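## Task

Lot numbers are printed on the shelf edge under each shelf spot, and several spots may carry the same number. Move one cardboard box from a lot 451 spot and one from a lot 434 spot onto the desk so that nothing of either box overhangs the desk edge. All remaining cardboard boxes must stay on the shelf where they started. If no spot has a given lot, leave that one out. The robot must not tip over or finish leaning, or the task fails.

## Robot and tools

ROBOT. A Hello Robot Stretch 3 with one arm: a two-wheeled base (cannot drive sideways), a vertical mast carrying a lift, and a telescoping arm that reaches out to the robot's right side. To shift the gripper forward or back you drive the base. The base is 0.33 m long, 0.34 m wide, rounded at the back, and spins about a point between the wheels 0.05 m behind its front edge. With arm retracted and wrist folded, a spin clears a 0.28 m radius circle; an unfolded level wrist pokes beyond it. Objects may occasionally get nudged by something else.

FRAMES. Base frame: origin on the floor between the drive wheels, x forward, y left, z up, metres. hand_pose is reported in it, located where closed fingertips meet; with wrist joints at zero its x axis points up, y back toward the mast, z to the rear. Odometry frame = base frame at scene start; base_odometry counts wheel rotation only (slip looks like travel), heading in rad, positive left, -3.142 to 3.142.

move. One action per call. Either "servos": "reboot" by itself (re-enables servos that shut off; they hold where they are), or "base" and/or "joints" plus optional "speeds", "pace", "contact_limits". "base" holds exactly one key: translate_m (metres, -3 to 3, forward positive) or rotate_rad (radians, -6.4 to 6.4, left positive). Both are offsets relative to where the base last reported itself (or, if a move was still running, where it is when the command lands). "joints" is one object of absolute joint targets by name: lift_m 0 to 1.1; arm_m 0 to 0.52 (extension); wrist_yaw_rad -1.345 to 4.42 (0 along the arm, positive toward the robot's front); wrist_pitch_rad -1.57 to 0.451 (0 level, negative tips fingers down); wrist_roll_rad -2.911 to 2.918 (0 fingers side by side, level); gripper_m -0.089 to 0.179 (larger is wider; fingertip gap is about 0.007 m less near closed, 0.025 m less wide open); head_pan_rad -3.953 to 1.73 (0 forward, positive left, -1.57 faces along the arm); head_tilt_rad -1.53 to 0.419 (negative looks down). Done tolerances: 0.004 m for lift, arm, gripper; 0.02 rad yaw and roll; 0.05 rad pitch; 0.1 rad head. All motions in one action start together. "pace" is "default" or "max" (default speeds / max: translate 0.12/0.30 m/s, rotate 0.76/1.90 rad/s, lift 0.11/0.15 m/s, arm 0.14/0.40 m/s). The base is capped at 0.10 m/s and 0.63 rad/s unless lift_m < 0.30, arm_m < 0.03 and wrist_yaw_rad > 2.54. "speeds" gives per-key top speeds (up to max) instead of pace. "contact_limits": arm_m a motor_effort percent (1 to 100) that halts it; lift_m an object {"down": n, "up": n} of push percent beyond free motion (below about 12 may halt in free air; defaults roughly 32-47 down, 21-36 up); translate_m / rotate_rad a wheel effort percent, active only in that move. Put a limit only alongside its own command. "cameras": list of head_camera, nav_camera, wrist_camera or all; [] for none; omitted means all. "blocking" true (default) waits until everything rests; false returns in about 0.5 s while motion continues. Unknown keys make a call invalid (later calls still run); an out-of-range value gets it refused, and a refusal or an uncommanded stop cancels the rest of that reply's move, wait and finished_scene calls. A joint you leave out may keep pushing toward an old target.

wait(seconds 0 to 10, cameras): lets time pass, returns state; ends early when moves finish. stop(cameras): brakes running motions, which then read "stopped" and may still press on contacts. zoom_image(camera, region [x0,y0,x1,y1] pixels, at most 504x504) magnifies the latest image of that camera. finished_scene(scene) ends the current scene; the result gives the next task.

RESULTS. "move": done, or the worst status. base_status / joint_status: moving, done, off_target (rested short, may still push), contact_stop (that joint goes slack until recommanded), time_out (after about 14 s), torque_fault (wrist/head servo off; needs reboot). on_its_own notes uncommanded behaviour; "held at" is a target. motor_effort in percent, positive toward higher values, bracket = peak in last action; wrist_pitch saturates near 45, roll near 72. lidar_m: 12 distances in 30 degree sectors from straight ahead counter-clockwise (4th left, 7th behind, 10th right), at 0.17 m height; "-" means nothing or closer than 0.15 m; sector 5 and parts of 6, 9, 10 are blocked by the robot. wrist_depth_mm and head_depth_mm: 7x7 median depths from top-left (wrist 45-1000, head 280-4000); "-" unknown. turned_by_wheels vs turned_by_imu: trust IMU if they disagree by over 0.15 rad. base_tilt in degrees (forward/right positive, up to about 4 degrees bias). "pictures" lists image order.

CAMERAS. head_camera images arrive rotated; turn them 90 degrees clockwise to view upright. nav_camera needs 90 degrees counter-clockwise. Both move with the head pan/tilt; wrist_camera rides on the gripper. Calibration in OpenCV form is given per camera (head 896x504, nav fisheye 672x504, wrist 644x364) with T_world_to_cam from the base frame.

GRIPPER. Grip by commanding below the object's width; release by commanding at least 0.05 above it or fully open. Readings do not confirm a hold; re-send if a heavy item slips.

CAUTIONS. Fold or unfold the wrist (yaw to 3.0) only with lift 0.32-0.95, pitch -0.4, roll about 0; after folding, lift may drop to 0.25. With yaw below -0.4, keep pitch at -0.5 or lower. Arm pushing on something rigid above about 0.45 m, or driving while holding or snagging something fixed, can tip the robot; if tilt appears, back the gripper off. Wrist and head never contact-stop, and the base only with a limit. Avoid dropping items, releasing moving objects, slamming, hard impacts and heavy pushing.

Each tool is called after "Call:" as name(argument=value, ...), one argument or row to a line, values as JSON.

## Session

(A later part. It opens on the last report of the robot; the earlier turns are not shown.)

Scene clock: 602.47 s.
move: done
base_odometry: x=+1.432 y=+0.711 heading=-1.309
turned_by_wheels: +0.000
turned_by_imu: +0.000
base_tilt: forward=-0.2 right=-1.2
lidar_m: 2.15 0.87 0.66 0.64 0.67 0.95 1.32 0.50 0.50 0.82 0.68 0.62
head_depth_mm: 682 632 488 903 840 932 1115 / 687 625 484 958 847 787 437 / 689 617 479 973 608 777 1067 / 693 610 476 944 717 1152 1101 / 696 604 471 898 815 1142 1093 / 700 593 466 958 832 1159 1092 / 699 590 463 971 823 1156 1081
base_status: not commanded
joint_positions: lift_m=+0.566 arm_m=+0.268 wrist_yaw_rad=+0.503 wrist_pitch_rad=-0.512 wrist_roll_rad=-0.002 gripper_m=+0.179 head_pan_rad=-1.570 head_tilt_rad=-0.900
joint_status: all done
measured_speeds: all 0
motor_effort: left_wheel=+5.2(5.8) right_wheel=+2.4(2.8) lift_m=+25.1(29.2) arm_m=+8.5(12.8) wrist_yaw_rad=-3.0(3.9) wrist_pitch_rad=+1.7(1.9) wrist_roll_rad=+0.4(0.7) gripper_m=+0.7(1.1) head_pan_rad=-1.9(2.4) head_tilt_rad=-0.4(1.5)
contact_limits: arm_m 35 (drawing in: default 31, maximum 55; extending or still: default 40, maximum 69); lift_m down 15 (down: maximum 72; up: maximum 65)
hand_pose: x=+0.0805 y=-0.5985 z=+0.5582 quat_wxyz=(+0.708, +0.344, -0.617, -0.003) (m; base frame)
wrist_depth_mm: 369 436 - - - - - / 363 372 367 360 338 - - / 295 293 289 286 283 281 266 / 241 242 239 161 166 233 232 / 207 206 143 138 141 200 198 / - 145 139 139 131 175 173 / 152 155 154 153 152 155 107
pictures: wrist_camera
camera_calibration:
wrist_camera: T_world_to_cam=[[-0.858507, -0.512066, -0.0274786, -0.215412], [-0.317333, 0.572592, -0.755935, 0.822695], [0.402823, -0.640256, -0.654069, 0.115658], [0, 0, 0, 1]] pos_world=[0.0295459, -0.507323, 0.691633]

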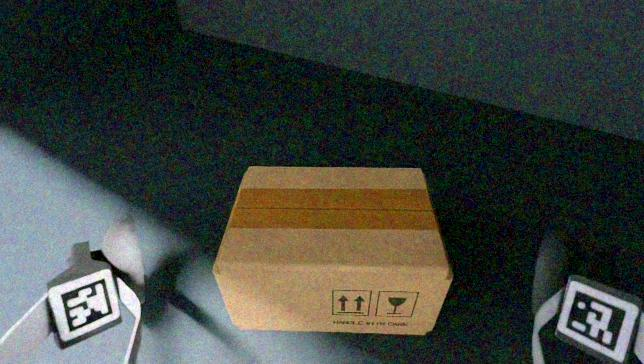

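Call:
move(
  joints={"gripper_m":0.065},
  cameras=["wrist_camera"],
)

Call:
move(
  joints={"lift_m":0.64},
  speeds={"lift_m":0.06},
  cameras=["wrist_camera"],
)

Scene clock: 609.53 s.
move: done
base_odometry: x=+1.432 y=+0.711 heading=-1.309
turned_by_wheels: +0.000
turned_by_imu: +0.000
base_tilt: forward=-0.3 right=-1.1
lidar_m: 2.16 0.87 0.66 0.64 0.67 0.95 1.32 0.50 0.50 0.82 0.68 0.62
head_depth_mm: 683 632 488 903 839 929 1114 / 687 625 485 961 851 786 438 / 691 617 480 972 610 773 1066 / 692 612 476 967 718 1148 1098 / 699 604 471 901 818 1148 1088 / 699 593 467 950 830 1164 1087 / 699 590 462 966 825 1160 1087
base_status: not commanded
joint_positions: lift_m=+0.566 arm_m=+0.268 wrist_yaw_rad=+0.503 wrist_pitch_rad=-0.512 wrist_roll_rad=-0.002 gripper_m=+0.066 head_pan_rad=-1.570 head_tilt_rad=-0.900
joint_status: all done
measured_speeds: all 0
motor_effort: left_wheel=+5.4(5.8) right_wheel=+2.4(3.1) lift_m=+29.2(31.6) arm_m=-3.8(3.8) wrist_yaw_rad=-2.8(4.9) wrist_pitch_rad=+1.7(1.8) wrist_roll_rad=+0.5(0.7) gripper_m=-11.5(84.9) head_pan_rad=-1.2(1.9) head_tilt_rad=-1.4(2.1)
contact_limits: arm_m 35 (drawing in: default 31, maximum 55; extending or still: default 40, maximum 69); lift_m down 15 (down: maximum 72; up: maximum 65)
hand_pose: x=+0.0805 y=-0.5985 z=+0.5582 quat_wxyz=(+0.708, +0.344, -0.617, -0.003) (m; base frame)
wrist_depth_mm: 367 443 - - - - - / 360 369 369 362 336 - - / 295 294 290 287 284 280 268 / 242 241 241 162 167 235 232 / 207 206 139 138 143 199 199 / 180 180 134 142 130 170 173 / 163 123 155 154 155 148 158
pictures: wrist_camera
camera_calibration:
wrist_camera: T_world_to_cam=[[-0.858507, -0.512066, -0.0274786, -0.215409], [-0.317333, 0.572592, -0.755935, 0.82277], [0.402823, -0.640256, -0.654069, 0.115723], [0, 0, 0, 1]] pos_world=[0.0295459, -0.507323, 0.691733]

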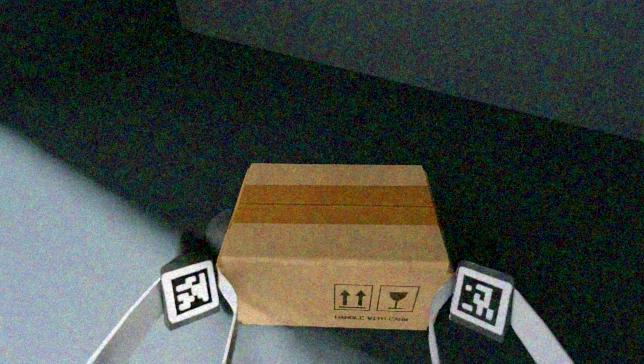

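Scene clock: 611.37 s.
move: done
base_odometry: x=+1.432 y=+0.711 heading=-1.309
turned_by_wheels: +0.000
turned_by_imu: +0.000
base_tilt: forward=-0.2 right=-1.3
lidar_m: 2.16 0.88 0.66 0.64 0.67 0.95 1.32 0.50 0.50 0.82 0.68 0.62
head_depth_mm: 684 630 489 900 837 932 1115 / 689 626 484 935 799 409 359 / 688 617 480 560 794 1133 1102 / 693 610 476 600 805 1149 1095 / 696 602 470 810 838 1150 1096 / 699 593 467 953 831 1165 1092 / 696 588 461 968 824 1158 1084
base_status: not commanded
joint_positions: lift_m=+0.640 arm_m=+0.268 wrist_yaw_rad=+0.503 wrist_pitch_rad=-0.519 wrist_roll_rad=-0.002 gripper_m=+0.066 head_pan_rad=-1.570 head_tilt_rad=-0.900
joint_status: all done
measured_speeds: all 0
motor_effort: left_wheel=+5.3(5.9) right_wheel=+2.1(3.3) lift_m=+28.5(35.5) arm_m=-7.3(7.7) wrist_yaw_rad=-1.5(4.1) wrist_pitch_rad=+3.0(3.4) wrist_roll_rad=+0.3(0.8) gripper_m=-10.6(11.8) head_pan_rad=-0.6(1.6) head_tilt_rad=-2.0(2.0)
contact_limits: arm_m 35 (drawing in: default 31, maximum 55; extending or still: default 40, maximum 69)
hand_pose: x=+0.0799 y=-0.5975 z=+0.6307 quat_wxyz=(+0.708, +0.346, -0.616, -0.006) (m; base frame)
wrist_depth_mm: 371 436 - - - - - / 381 466 499 - - - - / 395 422 418 415 382 - - / 354 351 348 178 342 330 - / 301 300 139 139 144 291 288 / 262 255 137 139 134 243 253 / 238 222 220 219 218 217 225
pictures: wrist_camera
camera_calibration:
wrist_camera: T_world_to_cam=[[-0.8586, -0.511895, -0.0277375, -0.21306], [-0.320015, 0.577459, -0.751087, 0.876897], [0.400495, -0.636007, -0.659621, 0.170131], [0, 0, 0, 1]] pos_world=[0.0295506, -0.507231, 0.764938]

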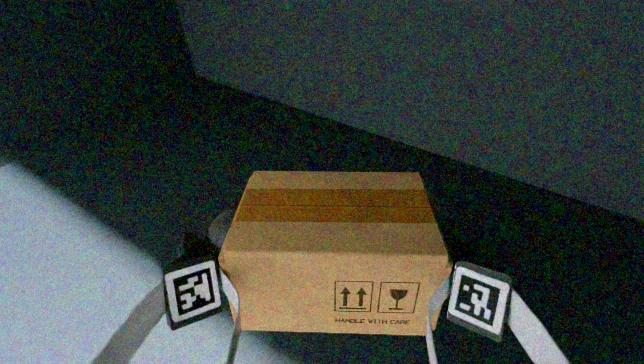

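Call:
move(
  joints={"arm_m":0.0,"gripper_m":0.055},
  cameras=[],
)

Call:
move(
  joints={"wrist_yaw_rad":1.57},
  cameras=["wrist_camera","nav_camera"],
)

Call:
move(
  base={"translate_m":-1.3},
  cameras=[],
)

Call:
move(
  base={"translate_m":-0.45},
  cameras=["wrist_camera"],
)

Call:
move(
  base={"rotate_rad":-1.571},
  joints={"lift_m":0.85},
  cameras=["wrist_camera"],
)

Scene clock: 632.50 s.
move: done
base_odometry: x=+1.432 y=+0.711 heading=-1.309
turned_by_wheels: +0.000
turned_by_imu: +0.000
base_tilt: forward=-0.4 right=-1.3
lidar_m: 2.16 0.87 0.66 0.64 0.67 0.95 1.32 0.50 0.50 0.82 0.68 0.62
head_depth_mm: 684 632 488 902 840 929 1102 / 686 625 483 957 853 797 359 / 692 617 479 968 849 1154 381 / 693 611 475 966 839 778 429 / 698 603 471 961 837 517 1076 / 700 594 467 956 831 1134 1091 / 699 590 462 969 823 1162 1086
base_status: not commanded
joint_positions: lift_m=+0.640 arm_m=+0.001 wrist_yaw_rad=+0.503 wrist_pitch_rad=-0.520 wrist_roll_rad=-0.002 gripper_m=+0.056 head_pan_rad=-1.570 head_tilt_rad=-0.900
joint_status: all done
measured_speeds: all 0
motor_effort: left_wheel=+5.4(5.9) right_wheel=+2.0(3.0) lift_m=+27.8(27.8) arm_m=-12.8(15.0) wrist_yaw_rad=-4.1(4.6) wrist_pitch_rad=+3.2(3.3) wrist_roll_rad=+0.4(0.8) gripper_m=-14.4(58.2) head_pan_rad=-0.1(0.9) head_tilt_rad=-2.2(2.9)
hand_pose: x=+0.0799 y=-0.3300 z=+0.6305 quat_wxyz=(+0.708, +0.346, -0.616, -0.006) (m; base frame)
wrist_depth_mm: 374 454 - - - - - / 401 475 504 500 518 490 460 / 498 424 420 416 411 412 404 / - 384 350 178 344 342 338 / 968 - 139 139 144 292 290 / 880 124 135 140 134 249 254 / 778 735 156 153 229 125 226
pictures: none
No camera images: "cameras" was empty.

Scene clock: 634.03 s.
move: done
base_odometry: x=+1.432 y=+0.711 heading=-1.309
turned_by_wheels: +0.000
turned_by_imu: +0.000
base_tilt: forward=-0.2 right=-1.3
lidar_m: 2.15 0.87 0.66 0.64 0.67 0.95 1.32 0.50 0.50 0.82 0.68 0.62
head_depth_mm: 682 632 488 908 839 928 1101 / 686 625 484 958 853 796 359 / 690 618 480 975 847 779 381 / 694 611 475 968 839 773 449 / 697 603 471 962 835 1151 467 / 700 595 466 952 829 1157 444 / 698 589 462 972 824 1152 552
base_status: not commanded
joint_positions: lift_m=+0.640 arm_m=+0.001 wrist_yaw_rad=+1.567 wrist_pitch_rad=-0.520 wrist_roll_rad=-0.002 gripper_m=+0.056 head_pan_rad=-1.570 head_tilt_rad=-0.900
joint_status: all done
measured_speeds: all 0
motor_effort: left_wheel=+5.3(5.9) right_wheel=+2.3(3.2) lift_m=+28.5(29.5) arm_m=-12.6(13.4) wrist_yaw_rad=+3.4(4.9) wrist_pitch_rad=+3.1(3.3) wrist_roll_rad=+0.4(0.7) gripper_m=-14.1(14.6) head_pan_rad=+0.2(0.8) head_tilt_rad=-2.0(3.1)
hand_pose: x=+0.1891 y=-0.1465 z=+0.6305 quat_wxyz=(+0.613, +0.611, -0.355, +0.354) (m; base frame)
wrist_depth_mm: - - - - - - 369 / - - - - - 506 409 / - - - - - 483 404 / - - - 178 - 516 345 / 924 - 139 139 143 - 305 / 868 123 135 140 134 - 281 / 794 739 735 730 720 - -
pictures: nav_camera (sideways), wrist_camera
camera_calibration:
nav_camera: T_world_to_cam=[[0.0174449, -0.766401, 0.642125, -0.792074], [-0.999793, -0.0201123, 0.00315694, 0.052127], [0.0104951, -0.642047, -0.766593, 0.950619], [0, 0, 0, 1]] pos_world=[0.055957, 0.00434367, 1.23718]
wrist_camera: T_world_to_cam=[[0.0307284, -0.999142, -0.0277736, -0.128049], [-0.660618, 0.00055101, -0.750722, 0.630912], [0.750093, 0.0414162, -0.660034, 0.446576], [0, 0, 0, 1]] pos_world=[0.0857534, -0.146783, 0.764838]

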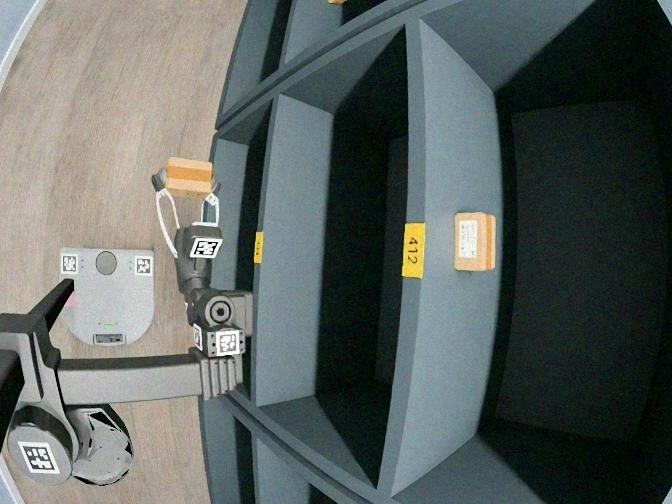

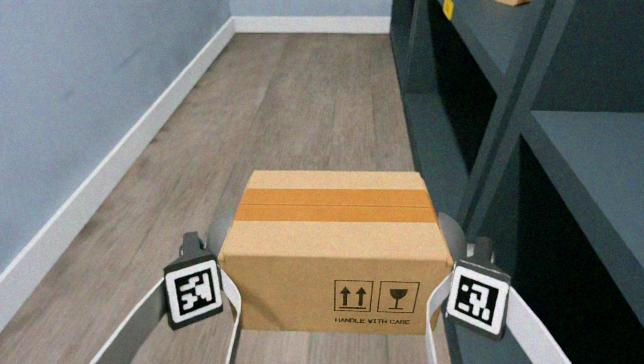

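Scene clock: 648.17 s.
move: done
base_odometry: x=+1.095 y=+1.967 heading=-1.309
turned_by_wheels: +0.000
turned_by_imu: -0.001
base_tilt: forward=-0.4 right=-1.2
lidar_m: 1.82 0.94 0.71 0.69 0.72 1.02 1.04 1.09 1.53 0.32 0.81 0.91
head_depth_mm: 2602 2729 2117 1738 1470 1278 1098 / 2647 2681 2102 1713 1439 1263 359 / 2671 2500 2021 1706 1448 1227 380 / 650 304 346 417 622 656 450 / 652 604 472 419 835 1106 465 / 656 595 466 423 829 768 443 / 658 589 462 902 826 1110 551
base_status: done
joint_positions: lift_m=+0.640 arm_m=+0.001 wrist_yaw_rad=+1.567 wrist_pitch_rad=-0.520 wrist_roll_rad=-0.002 gripper_m=+0.056 head_pan_rad=-1.570 head_tilt_rad=-0.900
joint_status: not commanded
measured_speeds: all 0
motor_effort: left_wheel=-6.3(10.8) right_wheel=-5.1(14.2) lift_m=+29.8(32.4) arm_m=-11.0(13.4) wrist_yaw_rad=+2.1(3.7) wrist_pitch_rad=+3.2(3.3) wrist_roll_rad=+0.6(0.8) gripper_m=-14.0(14.8) head_pan_rad=+2.6(2.6) head_tilt_rad=-3.7(4.9)
hand_pose: x=+0.1891 y=-0.1465 z=+0.6305 quat_wxyz=(+0.613, +0.611, -0.355, +0.354) (m; base frame)
wrist_depth_mm: - - - - - - - / - - - - - - - / - - - - - - 367 / - - - 178 168 - 326 / 963 - 139 139 143 305 290 / 875 123 135 140 134 122 260 / 793 741 738 741 705 - 235
pictures: none
No camera images: "cameras" was empty.

Scene clock: 653.80 s.
move: done
base_odometry: x=+0.978 y=+2.401 heading=-1.308
turned_by_wheels: +0.000
turned_by_imu: +0.000
base_tilt: forward=-0.4 right=-1.4
lidar_m: 1.36 0.97 0.73 0.71 0.74 0.61 0.59 0.62 0.87 2.69 0.59 0.52
head_depth_mm: 1938 1842 1746 1630 1438 1272 1101 / 2586 2598 2100 1721 1458 1256 359 / 2594 2686 2084 1714 1441 1232 380 / 2636 2633 2057 1680 1434 1194 449 / 2659 2584 2068 1681 1431 1240 467 / 2657 2580 2014 1668 1420 1235 444 / 2607 2521 2013 1660 1272 1203 551
base_status: done
joint_positions: lift_m=+0.640 arm_m=+0.001 wrist_yaw_rad=+1.567 wrist_pitch_rad=-0.520 wrist_roll_rad=-0.002 gripper_m=+0.056 head_pan_rad=-1.570 head_tilt_rad=-0.900
joint_status: not commanded
measured_speeds: all 0
motor_effort: left_wheel=-0.8(11.4) right_wheel=-10.6(13.8) lift_m=+28.9(30.4) arm_m=-10.0(11.2) wrist_yaw_rad=+3.3(4.1) wrist_pitch_rad=+3.2(3.3) wrist_roll_rad=+0.6(0.8) gripper_m=-14.2(14.5) head_pan_rad=+2.9(3.4) head_tilt_rad=-5.2(5.4)
hand_pose: x=+0.1891 y=-0.1465 z=+0.6305 quat_wxyz=(+0.613, +0.611, -0.355, +0.354) (m; base frame)
wrist_depth_mm: - - - - - 330 303 / - - - - - - - / - - - - - - - / - - - 178 - - - / 974 - 139 138 143 - - / 888 124 135 140 134 - - / 795 735 739 728 720 122 -
pictures: wrist_camera
camera_calibration:
wrist_camera: T_world_to_cam=[[0.0307284, -0.999142, -0.0277736, -0.128049], [-0.660618, 0.00055101, -0.750722, 0.630912], [0.750093, 0.0414162, -0.660034, 0.446576], [0, 0, 0, 1]] pos_world=[0.0857534, -0.146783, 0.764838]

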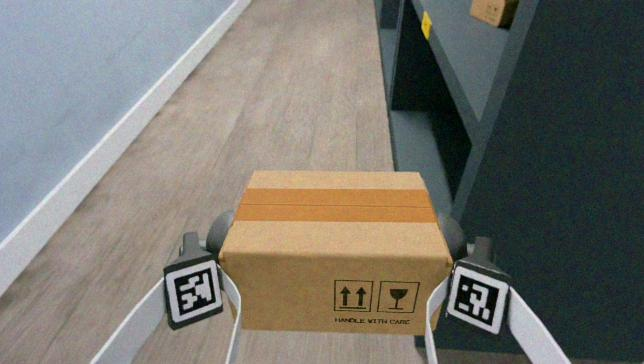

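Scene clock: 657.40 s.
move: done
base_odometry: x=+0.978 y=+2.401 heading=-2.879
turned_by_wheels: -1.571
turned_by_imu: -1.546
base_tilt: forward=-0.2 right=-1.2
lidar_m: 2.71 0.58 0.52 2.26 0.96 0.73 0.71 0.75 0.60 0.59 0.62 0.89
head_depth_mm: 481 554 656 802 954 - 1095 / 483 559 661 809 962 - 1112 / 488 562 666 817 936 - 1106 / 490 567 674 826 991 298 1083 / 495 571 679 837 1091 308 1061 / 497 576 685 843 1103 294 1053 / 501 580 689 857 1124 1158 1068
base_status: done
joint_positions: lift_m=+0.850 arm_m=+0.001 wrist_yaw_rad=+1.567 wrist_pitch_rad=-0.520 wrist_roll_rad=-0.002 gripper_m=+0.056 head_pan_rad=-1.570 head_tilt_rad=-0.900
joint_status: all done
measured_speeds: all 0
motor_effort: left_wheel=+7.2(12.1) right_wheel=-10.8(14.0) lift_m=+27.2(33.9) arm_m=-12.1(13.5) wrist_yaw_rad=+0.7(3.3) wrist_pitch_rad=+3.2(3.3) wrist_roll_rad=+0.3(0.8) gripper_m=-14.2(14.6) head_pan_rad=+3.3(4.2) head_tilt_rad=-5.2(6.2)
hand_pose: x=+0.1891 y=-0.1465 z=+0.8405 quat_wxyz=(+0.613, +0.611, -0.355, +0.354) (m; base frame)
wrist_depth_mm: - - - - - - 589 / - - - - - - 589 / - - - - - - 583 / - - - 178 - - 594 / - - 139 139 144 - 595 / - - 135 139 134 - 595 / - 926 925 928 916 125 586
pictures: wrist_camera
camera_calibration:
wrist_camera: T_world_to_cam=[[0.0310076, -0.999134, -0.027756, -0.122257], [-0.660612, 0.000353541, -0.750727, 0.788539], [0.750087, 0.0416142, -0.660029, 0.585207], [0, 0, 0, 1]] pos_world=[0.0857533, -0.146783, 0.974838]

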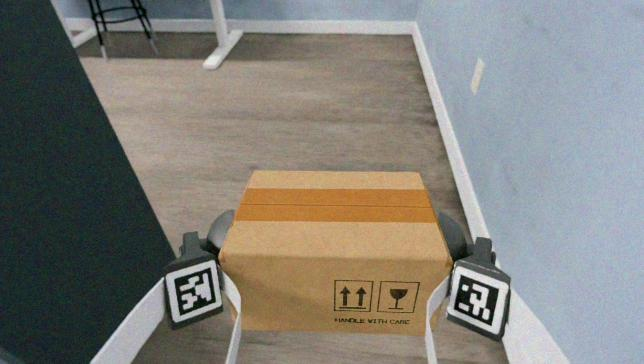

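Call:
move(
  base={"translate_m":1.25},
  cameras=[],
)

Call:
move(
  base={"translate_m":0.62},
  cameras=[],
)

Call:
move(
  base={"rotate_rad":1.571},
  cameras=[],
)

Call:
move(
  base={"translate_m":1.2},
  joints={"head_tilt_rad":-0.6},
)

Scene clock: 680.80 s.
move: done
base_odometry: x=-0.229 y=+2.077 heading=-2.879
turned_by_wheels: +0.000
turned_by_imu: +0.000
base_tilt: forward=-0.2 right=-1.5
lidar_m: 1.80 1.55 2.41 1.58 0.65 0.61 1.95 0.88 0.67 0.66 0.69 0.99
head_depth_mm: 540 621 733 897 1068 - 1100 / 542 626 741 909 1072 - 1106 / 546 631 747 915 1043 - 1110 / 548 635 756 927 1109 297 1085 / 552 638 760 936 1218 308 1063 / 557 646 768 947 1239 294 1055 / 561 651 774 957 1265 1161 1067
base_status: done
joint_positions: lift_m=+0.850 arm_m=+0.001 wrist_yaw_rad=+1.567 wrist_pitch_rad=-0.520 wrist_roll_rad=-0.002 gripper_m=+0.056 head_pan_rad=-1.570 head_tilt_rad=-0.900
joint_status: not commanded
measured_speeds: all 0
motor_effort: left_wheel=+4.2(11.8) right_wheel=+5.5(10.8) lift_m=+30.8(31.5) arm_m=-4.4(11.3) wrist_yaw_rad=+0.8(3.7) wrist_pitch_rad=+3.3(3.3) wrist_roll_rad=+0.7(0.8) gripper_m=-14.1(14.6) head_pan_rad=+2.6(3.9) head_tilt_rad=-6.8(7.6)
hand_pose: x=+0.1891 y=-0.1465 z=+0.8405 quat_wxyz=(+0.613, +0.611, -0.355, +0.354) (m; base frame)
wrist_depth_mm: - - - - - - - / - - - - - - - / - - - - - - - / - - - 178 - - - / - - 139 139 144 - - / - 123 135 140 133 904 - / 984 955 929 945 910 924 -
pictures: none
No camera images: "cameras" was empty.

Scene clock: 688.13 s.
move: done
base_odometry: x=-0.827 y=+1.916 heading=-2.879
turned_by_wheels: +0.000
turned_by_imu: +0.000
base_tilt: forward=-0.3 right=-1.3
lidar_m: 1.19 1.03 1.41 3.56 1.48 1.15 2.24 0.93 0.71 0.69 0.73 1.03
head_depth_mm: 569 654 774 947 1124 - 1093 / 572 658 780 956 1127 - 1112 / 575 665 788 967 1107 - 1108 / 579 668 796 979 1166 298 1082 / 583 675 801 984 1285 309 1063 / 587 679 810 998 1306 294 1052 / 590 684 817 1012 1320 1159 1065
base_status: done
joint_positions: lift_m=+0.850 arm_m=+0.001 wrist_yaw_rad=+1.567 wrist_pitch_rad=-0.520 wrist_roll_rad=-0.002 gripper_m=+0.056 head_pan_rad=-1.570 head_tilt_rad=-0.900
joint_status: not commanded
measured_speeds: all 0
motor_effort: left_wheel=+5.5(11.7) right_wheel=+3.9(11.5) lift_m=+31.4(32.4) arm_m=-1.6(5.2) wrist_yaw_rad=+1.9(3.5) wrist_pitch_rad=+3.2(3.3) wrist_roll_rad=+0.4(0.8) gripper_m=-13.9(14.6) head_pan_rad=+1.3(2.8) head_tilt_rad=-6.8(7.8)
hand_pose: x=+0.1891 y=-0.1465 z=+0.8405 quat_wxyz=(+0.613, +0.611, -0.355, +0.354) (m; base frame)
wrist_depth_mm: - - - - - - - / - - - - - - - / - - - - - - - / - - - 178 - - - / - - 139 138 144 - - / - 123 134 139 134 964 - / 968 943 936 922 920 927 -
pictures: none
No camera images: "cameras" was empty.

Scene clock: 691.73 s.
move: done
base_odometry: x=-0.827 y=+1.916 heading=-1.308
turned_by_wheels: +1.571
turned_by_imu: +1.546
base_tilt: forward=-0.3 right=-1.1
lidar_m: 3.56 1.50 1.14 1.51 0.94 0.71 0.69 0.72 1.02 1.19 1.03 1.61
head_depth_mm: 1007 1156 1371 1620 1517 - 1096 / 1010 1166 1375 1627 1565 - 1112 / 1016 1171 1393 1624 1497 - 1105 / 1020 1176 1389 1611 1429 297 1085 / 1021 1182 1413 1618 1430 308 1063 / 1031 1191 1420 1631 1415 293 1052 / 1038 1201 1429 1609 1419 1159 1069
base_status: done
joint_positions: lift_m=+0.850 arm_m=+0.001 wrist_yaw_rad=+1.567 wrist_pitch_rad=-0.520 wrist_roll_rad=-0.002 gripper_m=+0.056 head_pan_rad=-1.570 head_tilt_rad=-0.900
joint_status: not commanded
measured_speeds: all 0
motor_effort: left_wheel=-8.7(12.4) right_wheel=+9.6(12.5) lift_m=+30.4(31.5) arm_m=-7.5(8.0) wrist_yaw_rad=+2.1(3.5) wrist_pitch_rad=+3.2(3.3) wrist_roll_rad=+0.7(0.8) gripper_m=-14.0(14.6) head_pan_rad=+1.5(2.0) head_tilt_rad=-6.2(7.5)
hand_pose: x=+0.1891 y=-0.1465 z=+0.8405 quat_wxyz=(+0.613, +0.611, -0.355, +0.354) (m; base frame)
wrist_depth_mm: - - - - - - - / - - - - - - - / - - - - - - - / - - - 178 - - - / - - 139 139 144 - - / - 124 134 139 133 - - / 976 935 921 922 913 925 928
pictures: none
No camera images: "cameras" was empty.

Scene clock: 704.87 s.
move: done
base_odometry: x=-0.516 y=+0.757 heading=-1.308
turned_by_wheels: +0.000
turned_by_imu: +0.001
base_tilt: forward=-0.2 right=-1.3
lidar_m: 2.39 1.43 1.08 1.05 1.10 1.93 1.88 1.68 0.89 0.71 0.67 1.80
head_depth_mm: 1005 1099 1220 1140 841 691 1305 / 1005 1107 1222 1123 838 684 - / 1011 1106 1232 1110 828 700 297 / 1017 1111 1231 1103 824 698 1195 / 1018 1116 1241 1087 821 690 1221 / 1022 1122 1245 1078 813 687 1191 / 1025 1124 1255 1066 803 705 1181
base_status: done
joint_positions: lift_m=+0.850 arm_m=+0.001 wrist_yaw_rad=+1.567 wrist_pitch_rad=-0.520 wrist_roll_rad=-0.002 gripper_m=+0.056 head_pan_rad=-1.570 head_tilt_rad=-0.600
joint_status: all done
measured_speeds: all 0
motor_effort: left_wheel=+5.2(9.2) right_wheel=+4.5(14.8) lift_m=+29.3(31.2) arm_m=-6.9(13.2) wrist_yaw_rad=+2.4(3.7) wrist_pitch_rad=+3.1(3.3) wrist_roll_rad=+0.4(0.8) gripper_m=-14.1(14.6) head_pan_rad=-0.2(1.8) head_tilt_rad=+0.8(5.5)
hand_pose: x=+0.1891 y=-0.1465 z=+0.8405 quat_wxyz=(+0.613, +0.611, -0.355, +0.354) (m; base frame)
wrist_depth_mm: - - - - - - - / - - - - - - - / - - - - - - 517 / - - - 178 - - - / - - 139 139 144 - - / - 123 135 140 134 - - / 990 915 921 918 911 910 956
pictures: head_camera (sideways), nav_camera (sideways), wrist_camera
camera_calibration:
head_camera: T_world_to_cam=[[-0.0468165, 0.519657, -0.853091, 1.12566], [0.997501, -0.0209172, -0.0674832, 0.0813542], [-0.0529124, -0.854119, -0.517379, 0.629191], [0, 0, 0, 1]] pos_world=[0.00484058, -0.0458503, 1.29131]
nav_camera: T_world_to_cam=[[0.0175731, -0.542274, 0.840018, -1.05004], [-0.999786, -0.0186845, 0.00885365, 0.0447979], [0.0108942, -0.839994, -0.542487, 0.659193], [0, 0, 0, 1]] pos_world=[0.0560593, -0.0148517, 1.23926]
wrist_camera: T_world_to_cam=[[0.03101, -0.999134, -0.0277581, -0.122255], [-0.660661, 0.00035076, -0.750684, 0.788501], [0.750043, 0.0416174, -0.660078, 0.585259], [0, 0, 0, 1]] pos_world=[0.0857534, -0.146783, 0.974838]

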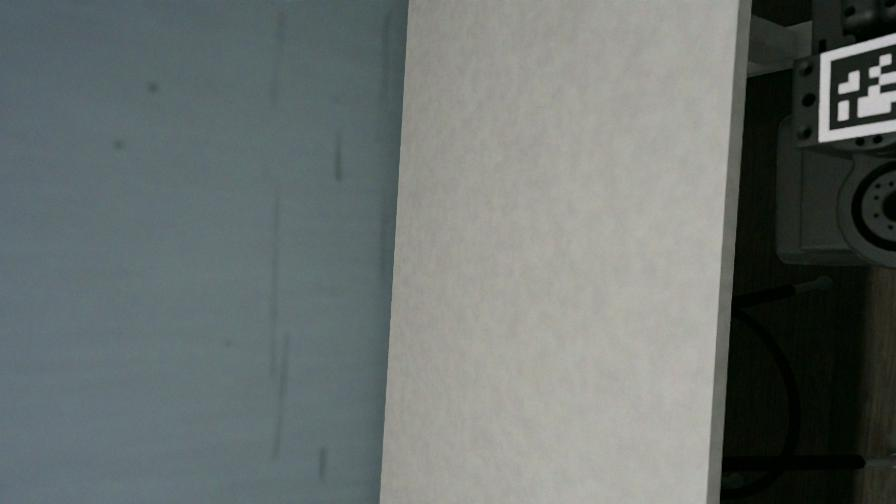

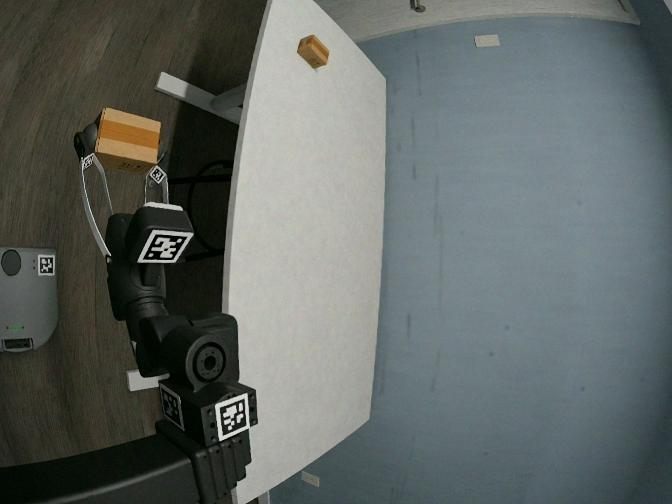

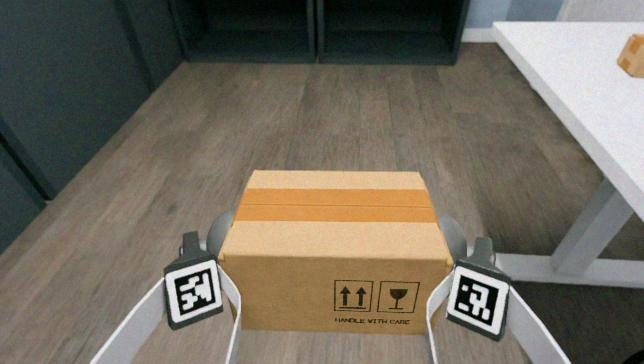

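Call:
move(
  joints={"wrist_yaw_rad":0},
  cameras=[],
)

Call:
move(
  joints={"arm_m":0.3},
  contact_limits={"arm_m":35},
  cameras=["wrist_camera"],
)

Call:
move(
  joints={"lift_m":0.79},
  speeds={"lift_m":0.06},
  contact_limits={"lift_m":{"down":13}},
  cameras=[],
)

Call:
move(
  joints={"lift_m":0.752},
  speeds={"lift_m":0.02},
  contact_limits={"lift_m":{"down":13}},
  cameras=["wrist_camera"],
)

Scene clock: 717.70 s.
move: done
base_odometry: x=-0.516 y=+0.757 heading=-1.308
turned_by_wheels: +0.000
turned_by_imu: +0.000
base_tilt: forward=-0.3 right=-1.2
lidar_m: 2.40 1.43 1.08 1.05 1.10 1.93 1.88 1.68 0.89 0.71 0.67 1.80
head_depth_mm: 1005 1102 1220 1134 844 690 1306 / 1005 1104 1223 1122 833 687 - / 1006 1112 1236 1112 830 649 368 / 1013 1118 1230 1099 820 495 312 / 1016 1116 1238 1089 817 670 1195 / 1018 1120 1244 1077 811 690 1189 / 1022 1123 1252 1069 805 705 1182
base_status: not commanded
joint_positions: lift_m=+0.850 arm_m=+0.001 wrist_yaw_rad=+0.003 wrist_pitch_rad=-0.520 wrist_roll_rad=-0.002 gripper_m=+0.056 head_pan_rad=-1.570 head_tilt_rad=-0.600
joint_status: all done
measured_speeds: all 0
motor_effort: left_wheel=+5.3(5.7) right_wheel=+4.6(5.1) lift_m=+29.4(29.4) arm_m=-4.7(5.9) wrist_yaw_rad=-3.1(7.4) wrist_pitch_rad=+3.2(3.3) wrist_roll_rad=+0.5(0.6) gripper_m=-13.6(14.5) head_pan_rad=-0.3(1.0) head_tilt_rad=-1.6(2.1)
hand_pose: x=-0.0209 y=-0.3560 z=+0.8405 quat_wxyz=(+0.684, +0.183, -0.682, -0.181) (m; base frame)
wrist_depth_mm: - - - - - - - / - - - - - - - / - - - - - - - / - - 163 169 162 - - / - - 139 139 143 - - / - 124 135 140 133 863 - / 982 936 925 919 924 125 957
pictures: none
No camera images: "cameras" was empty.

Scene clock: 721.13 s.
move: done
base_odometry: x=-0.516 y=+0.757 heading=-1.308
turned_by_wheels: +0.000
turned_by_imu: +0.000
base_tilt: forward=-0.3 right=-1.2
lidar_m: 2.40 1.43 1.08 1.05 1.10 1.93 1.88 1.69 0.89 0.71 0.67 1.80
head_depth_mm: 1000 1096 1220 1138 377 289 - / 1003 1110 1215 473 360 649 1237 / 1009 1113 1233 459 480 702 1232 / 1013 1111 1228 757 743 697 1228 / 1015 1117 1238 1089 814 692 1215 / 1020 1121 1248 1082 810 688 1196 / 1028 1119 1253 1071 804 705 1180
base_status: not commanded
joint_positions: lift_m=+0.850 arm_m=+0.300 wrist_yaw_rad=+0.003 wrist_pitch_rad=-0.520 wrist_roll_rad=-0.002 gripper_m=+0.056 head_pan_rad=-1.570 head_tilt_rad=-0.600
joint_status: all done
measured_speeds: all 0
motor_effort: left_wheel=+5.0(5.5) right_wheel=+4.6(5.5) lift_m=+27.6(29.1) arm_m=+13.6(15.1) wrist_yaw_rad=-2.3(4.7) wrist_pitch_rad=+3.2(3.4) wrist_roll_rad=+0.4(0.8) gripper_m=-13.8(14.6) head_pan_rad=-0.4(1.2) head_tilt_rad=-2.4(3.0)
contact_limits: arm_m 35 (drawing in: default 31, maximum 55; extending or still: default 40, maximum 69)
hand_pose: x=-0.0209 y=-0.6554 z=+0.8405 quat_wxyz=(+0.684, +0.183, -0.682, -0.181) (m; base frame)
wrist_depth_mm: - - - - - - - / - - - - - - - / - - - - - - - / - - 163 169 162 - - / - - 139 138 143 - - / - - 135 139 133 - - / - - 152 154 - - -
pictures: wrist_camera
camera_calibration:
wrist_camera: T_world_to_cam=[[-0.998902, -0.0377357, -0.0277777, -0.0156165], [-0.00409238, 0.660811, -0.750541, 1.09637], [0.046678, -0.749603, -0.66024, 0.23083], [0, 0, 0, 1]] pos_world=[-0.0218872, -0.552051, 0.974838]

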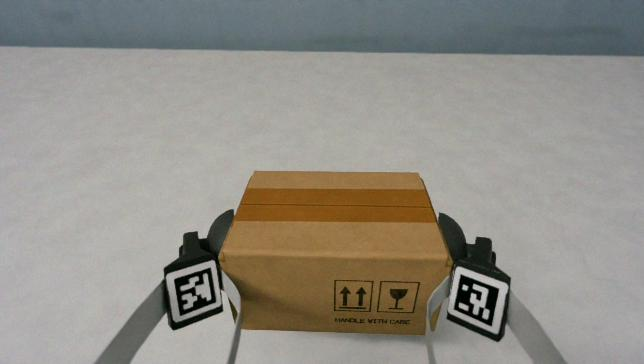

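Scene clock: 722.73 s.
move: done
base_odometry: x=-0.516 y=+0.757 heading=-1.308
turned_by_wheels: +0.000
turned_by_imu: +0.000
base_tilt: forward=-0.4 right=-1.1
lidar_m: 2.40 1.43 1.08 1.05 1.10 1.92 1.88 1.68 0.89 0.71 0.67 1.80
head_depth_mm: 1005 1103 1218 1134 842 640 291 / 1002 1105 1224 1124 421 345 1210 / 1007 1108 1220 1113 485 699 1236 / 1014 1108 1236 1103 509 696 1228 / 1016 1117 1240 1089 816 693 1226 / 1020 1123 1247 1078 811 689 1191 / 1027 1128 1257 1073 805 706 1183
base_status: not commanded
joint_positions: lift_m=+0.790 arm_m=+0.300 wrist_yaw_rad=+0.003 wrist_pitch_rad=-0.520 wrist_roll_rad=-0.002 gripper_m=+0.056 head_pan_rad=-1.570 head_tilt_rad=-0.600
joint_status: all done
measured_speeds: all 0
motor_effort: left_wheel=+5.1(5.5) right_wheel=+4.8(5.4) lift_m=+26.3(27.1) arm_m=+12.2(13.6) wrist_yaw_rad=-2.3(4.4) wrist_pitch_rad=+3.2(3.4) wrist_roll_rad=+0.2(0.6) gripper_m=-13.5(14.5) head_pan_rad=-0.8(1.4) head_tilt_rad=-3.6(3.7)
contact_limits: arm_m 35 (drawing in: default 31, maximum 55; extending or still: default 40, maximum 69); lift_m down 13 (down: maximum 72; up: maximum 65)
hand_pose: x=-0.0209 y=-0.6553 z=+0.7804 quat_wxyz=(+0.684, +0.183, -0.682, -0.181) (m; base frame)
wrist_depth_mm: - - - - - - - / - - - - - - - / - - - - - - - / - - 162 169 162 - - / - - 139 139 143 - - / - - 135 139 134 - - / - - 152 153 - - -
pictures: none
No camera images: "cameras" was empty.

Scene clock: 725.00 s.
move: done
base_odometry: x=-0.516 y=+0.757 heading=-1.308
turned_by_wheels: +0.000
turned_by_imu: +0.000
base_tilt: forward=-0.4 right=-1.0
lidar_m: 2.40 1.43 1.08 1.05 1.10 1.93 1.87 1.69 0.89 0.71 0.67 1.80
head_depth_mm: 998 1098 1223 1131 841 689 321 / 1007 1105 1228 1127 515 371 329 / 1012 1105 1229 1114 503 680 1239 / 1015 1113 1242 1098 529 676 1221 / 1013 1114 1236 1090 811 696 1227 / 1025 1125 1253 1078 812 689 1191 / 1022 1126 1250 1069 807 705 1181
base_status: not commanded
joint_positions: lift_m=+0.752 arm_m=+0.300 wrist_yaw_rad=+0.003 wrist_pitch_rad=-0.507 wrist_roll_rad=-0.002 gripper_m=+0.056 head_pan_rad=-1.570 head_tilt_rad=-0.600
joint_status: all done
measured_speeds: all 0
motor_effort: left_wheel=+5.3(5.7) right_wheel=+3.9(5.3) lift_m=+23.9(27.0) arm_m=+10.4(12.3) wrist_yaw_rad=-4.1(4.8) wrist_pitch_rad=+0.9(3.4) wrist_roll_rad=+0.3(0.8) gripper_m=-13.6(14.5) head_pan_rad=-1.2(1.7) head_tilt_rad=-4.4(4.4)
contact_limits: arm_m 35 (drawing in: default 31, maximum 55; extending or still: default 40, maximum 69); lift_m down 13 (down: maximum 72; up: maximum 65)
hand_pose: x=-0.0209 y=-0.6573 z=+0.7453 quat_wxyz=(+0.686, +0.179, -0.683, -0.176) (m; base frame)
wrist_depth_mm: - - - - - - - / - - - - - - - / - - - - - - - / - - - 162 156 - - / - - 137 137 144 - - / - - 134 143 133 - - / - - - - - - -
pictures: wrist_camera
camera_calibration:
wrist_camera: T_world_to_cam=[[-0.998902, -0.0380997, -0.0272733, -0.0189509], [-0.00409553, 0.650844, -0.759201, 1.02608], [0.046676, -0.758255, -0.650285, 0.153388], [0, 0, 0, 1]] pos_world=[-0.0218872, -0.552233, 0.87823]

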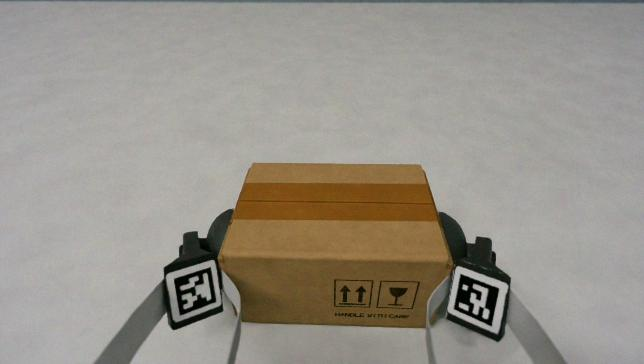

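Touching (pitch deflecting). A bit more, then release wide.

Call:
move(
  joints={"lift_m":0.746},
  speeds={"lift_m":0.02},
  contact_limits={"lift_m":{"down":13}},
  cameras=[],
)

Call:
move(
  joints={"gripper_m":0.179},
  cameras=["wrist_camera"],
)

Call:
move(
  joints={"lift_m":0.87},
  cameras=[],
)

Call:
move(
  joints={"arm_m":0.1},
  cameras=["nav_camera"],
)

Scene clock: 736.93 s.
move: done
base_odometry: x=-0.516 y=+0.757 heading=-1.308
turned_by_wheels: +0.000
turned_by_imu: +0.000
base_tilt: forward=-0.3 right=-1.2
lidar_m: 2.40 1.43 1.08 1.05 1.10 1.93 1.88 1.68 0.89 0.71 0.67 1.80
head_depth_mm: 1003 1103 1219 1129 842 691 327 / 1005 1105 1230 1127 783 385 335 / 1012 1115 1230 1116 508 659 1234 / 1013 1112 1227 1102 531 677 1227 / 1020 1120 1238 1092 814 693 1217 / 1020 1122 1245 1082 811 689 1189 / 1024 1129 1253 1071 804 705 1191
base_status: not commanded
joint_positions: lift_m=+0.746 arm_m=+0.300 wrist_yaw_rad=+0.003 wrist_pitch_rad=-0.488 wrist_roll_rad=-0.002 gripper_m=+0.056 head_pan_rad=-1.570 head_tilt_rad=-0.600
joint_status: all done
measured_speeds: all 0
motor_effort: left_wheel=+5.2(5.5) right_wheel=+4.6(4.9) lift_m=+21.4(26.7) arm_m=+7.1(8.7) wrist_yaw_rad=-4.3(4.4) wrist_pitch_rad=-2.7(3.1) wrist_roll_rad=+0.5(0.6) gripper_m=-14.2(14.3) head_pan_rad=-1.6(1.7) head_tilt_rad=-5.2(5.4)
contact_limits: arm_m 35 (drawing in: default 31, maximum 55; extending or still: default 40, maximum 69); lift_m down 13 (down: maximum 72; up: maximum 65)
hand_pose: x=-0.0209 y=-0.6600 z=+0.7433 quat_wxyz=(+0.687, +0.172, -0.685, -0.170) (m; base frame)
wrist_depth_mm: - - - - - - - / - - - - - - - / - - - - - - - / - - - 161 155 - - / - - 137 136 143 - - / - - 134 144 134 - - / - - - - - - -
pictures: none
No camera images: "cameras" was empty.

Scene clock: 738.70 s.
move: done
base_odometry: x=-0.516 y=+0.757 heading=-1.308
turned_by_wheels: +0.000
turned_by_imu: +0.000
base_tilt: forward=-0.4 right=-1.2
lidar_m: 2.40 1.43 1.08 1.05 1.10 1.93 1.88 1.69 0.89 0.71 0.67 1.80
head_depth_mm: 1003 1101 1211 1133 845 687 327 / 1009 1102 1225 1120 779 385 335 / 1009 1106 1230 1107 508 663 1239 / 1014 1113 1231 1098 530 677 1227 / 1017 1112 1243 1090 787 694 1215 / 1023 1119 1244 1076 811 687 1189 / 1028 1124 1255 1068 806 705 1184
base_status: not commanded
joint_positions: lift_m=+0.746 arm_m=+0.300 wrist_yaw_rad=+0.003 wrist_pitch_rad=-0.511 wrist_roll_rad=-0.002 gripper_m=+0.179 head_pan_rad=-1.570 head_tilt_rad=-0.600
joint_status: all done
measured_speeds: all 0
motor_effort: left_wheel=+5.3(5.6) right_wheel=+4.8(5.4) lift_m=+31.5(31.5) arm_m=+6.6(8.4) wrist_yaw_rad=-3.2(4.1) wrist_pitch_rad=+1.6(2.7) wrist_roll_rad=+0.8(0.8) gripper_m=+0.5(83.7) head_pan_rad=-1.5(2.0) head_tilt_rad=-5.0(6.3)
contact_limits: arm_m 35 (drawing in: default 31, maximum 55; extending or still: default 40, maximum 69); lift_m down 13 (down: maximum 72; up: maximum 65)
hand_pose: x=-0.0210 y=-0.6567 z=+0.7384 quat_wxyz=(+0.685, +0.180, -0.683, -0.178) (m; base frame)
wrist_depth_mm: - - - - - - - / - - - - - - - / - - - - - - - / - - - 152 150 - - / - 142 134 132 137 - - / - 126 148 145 142 - - / - - - - - - 105
pictures: wrist_camera
camera_calibration:
wrist_camera: T_world_to_cam=[[-0.998921, -0.0374922, -0.0273986, -0.0186772], [-0.00378936, 0.653869, -0.756599, 1.02057], [0.0462816, -0.755679, -0.653305, 0.153346], [0, 0, 0, 1]] pos_world=[-0.0218869, -0.552139, 0.871832]

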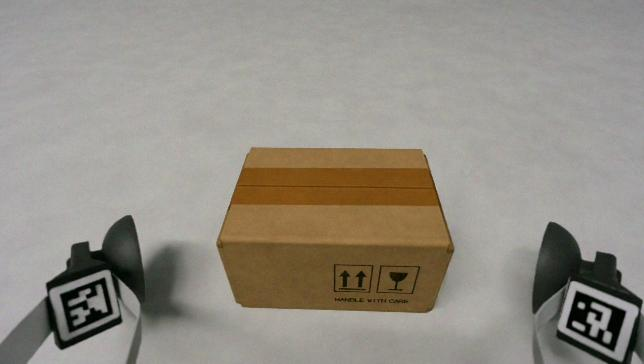

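Scene clock: 740.67 s.
move: done
base_odometry: x=-0.516 y=+0.757 heading=-1.308
turned_by_wheels: +0.000
turned_by_imu: +0.000
base_tilt: forward=-0.4 right=-1.2
lidar_m: 2.40 1.43 1.08 1.05 1.10 1.93 1.88 1.68 0.89 0.71 0.67 1.80
head_depth_mm: 1003 1099 1222 1130 304 - 1186 / 1008 1106 1225 433 348 668 1237 / 1006 1107 1230 446 777 699 1230 / 1014 1111 1235 543 768 697 1227 / 1018 1115 1241 1086 816 694 1220 / 1023 1127 1244 1079 808 689 1194 / 1026 1121 1251 1068 805 703 1182
base_status: not commanded
joint_positions: lift_m=+0.870 arm_m=+0.300 wrist_yaw_rad=+0.003 wrist_pitch_rad=-0.512 wrist_roll_rad=-0.002 gripper_m=+0.179 head_pan_rad=-1.570 head_tilt_rad=-0.600
joint_status: all done
measured_speeds: all 0
motor_effort: left_wheel=+5.0(5.6) right_wheel=+4.0(5.1) lift_m=+30.8(34.4) arm_m=+5.5(7.0) wrist_yaw_rad=-2.6(3.8) wrist_pitch_rad=+1.7(1.9) wrist_roll_rad=+0.4(0.8) gripper_m=+0.4(1.1) head_pan_rad=-1.5(2.2) head_tilt_rad=-4.7(5.8)
contact_limits: arm_m 35 (drawing in: default 31, maximum 55; extending or still: default 40, maximum 69)
hand_pose: x=-0.0210 y=-0.6566 z=+0.8622 quat_wxyz=(+0.685, +0.180, -0.683, -0.178) (m; base frame)
wrist_depth_mm: - - - - - - - / - - - - - - - / - - - - - - - / - - - - - - - / - 143 - - - - - / - 126 - 241 - - - / - - - 224 226 - 105
pictures: none
No camera images: "cameras" was empty.

Scene clock: 743.37 s.
move: done
base_odometry: x=-0.516 y=+0.757 heading=-1.308
turned_by_wheels: +0.000
turned_by_imu: +0.000
base_tilt: forward=-0.3 right=-1.2
lidar_m: 2.40 1.43 1.08 1.05 1.10 1.93 1.88 1.69 0.89 0.71 0.67 1.80
head_depth_mm: 1002 1097 1214 1135 872 - 1177 / 1007 1107 1235 1120 866 294 1182 / 1014 1103 1236 1112 856 286 1154 / 1016 1115 1235 1101 765 309 1143 / 1020 1120 1239 1089 816 672 1223 / 1022 1117 1249 1077 813 689 1196 / 1022 1125 1252 1069 805 705 1186
base_status: not commanded
joint_positions: lift_m=+0.870 arm_m=+0.100 wrist_yaw_rad=+0.003 wrist_pitch_rad=-0.512 wrist_roll_rad=-0.002 gripper_m=+0.179 head_pan_rad=-1.570 head_tilt_rad=-0.600
joint_status: all done
measured_speeds: all 0
motor_effort: left_wheel=+5.1(5.5) right_wheel=+4.3(5.4) lift_m=+23.6(30.9) arm_m=-12.4(14.8) wrist_yaw_rad=-1.6(3.9) wrist_pitch_rad=+1.9(1.9) wrist_roll_rad=+0.5(0.7) gripper_m=+0.6(1.2) head_pan_rad=-1.7(2.2) head_tilt_rad=-4.8(5.8)
hand_pose: x=-0.0210 y=-0.4566 z=+0.8622 quat_wxyz=(+0.685, +0.180, -0.683, -0.178) (m; base frame)
wrist_depth_mm: - - - - - - - / - - - - - - - / - - - 394 - - - / - - - 369 - - - / - 143 - - - - - / - 126 - - - - - / - - - - - - 105
pictures: nav_camera (sideways)
camera_calibration:
nav_camera: T_world_to_cam=[[0.0175718, -0.542693, 0.839747, -1.0497], [-0.999786, -0.0186881, 0.00884326, 0.0448108], [0.0108941, -0.839723, -0.542905, 0.659716], [0, 0, 0, 1]] pos_world=[0.0560593, -0.0148499, 1.23925]

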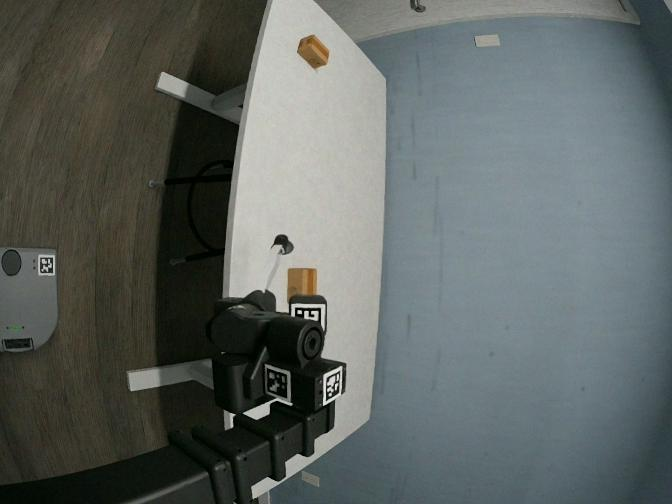

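Both on the desk.

Call:
finished_scene(
  scene=2,
)

The scene is finished: the task was done.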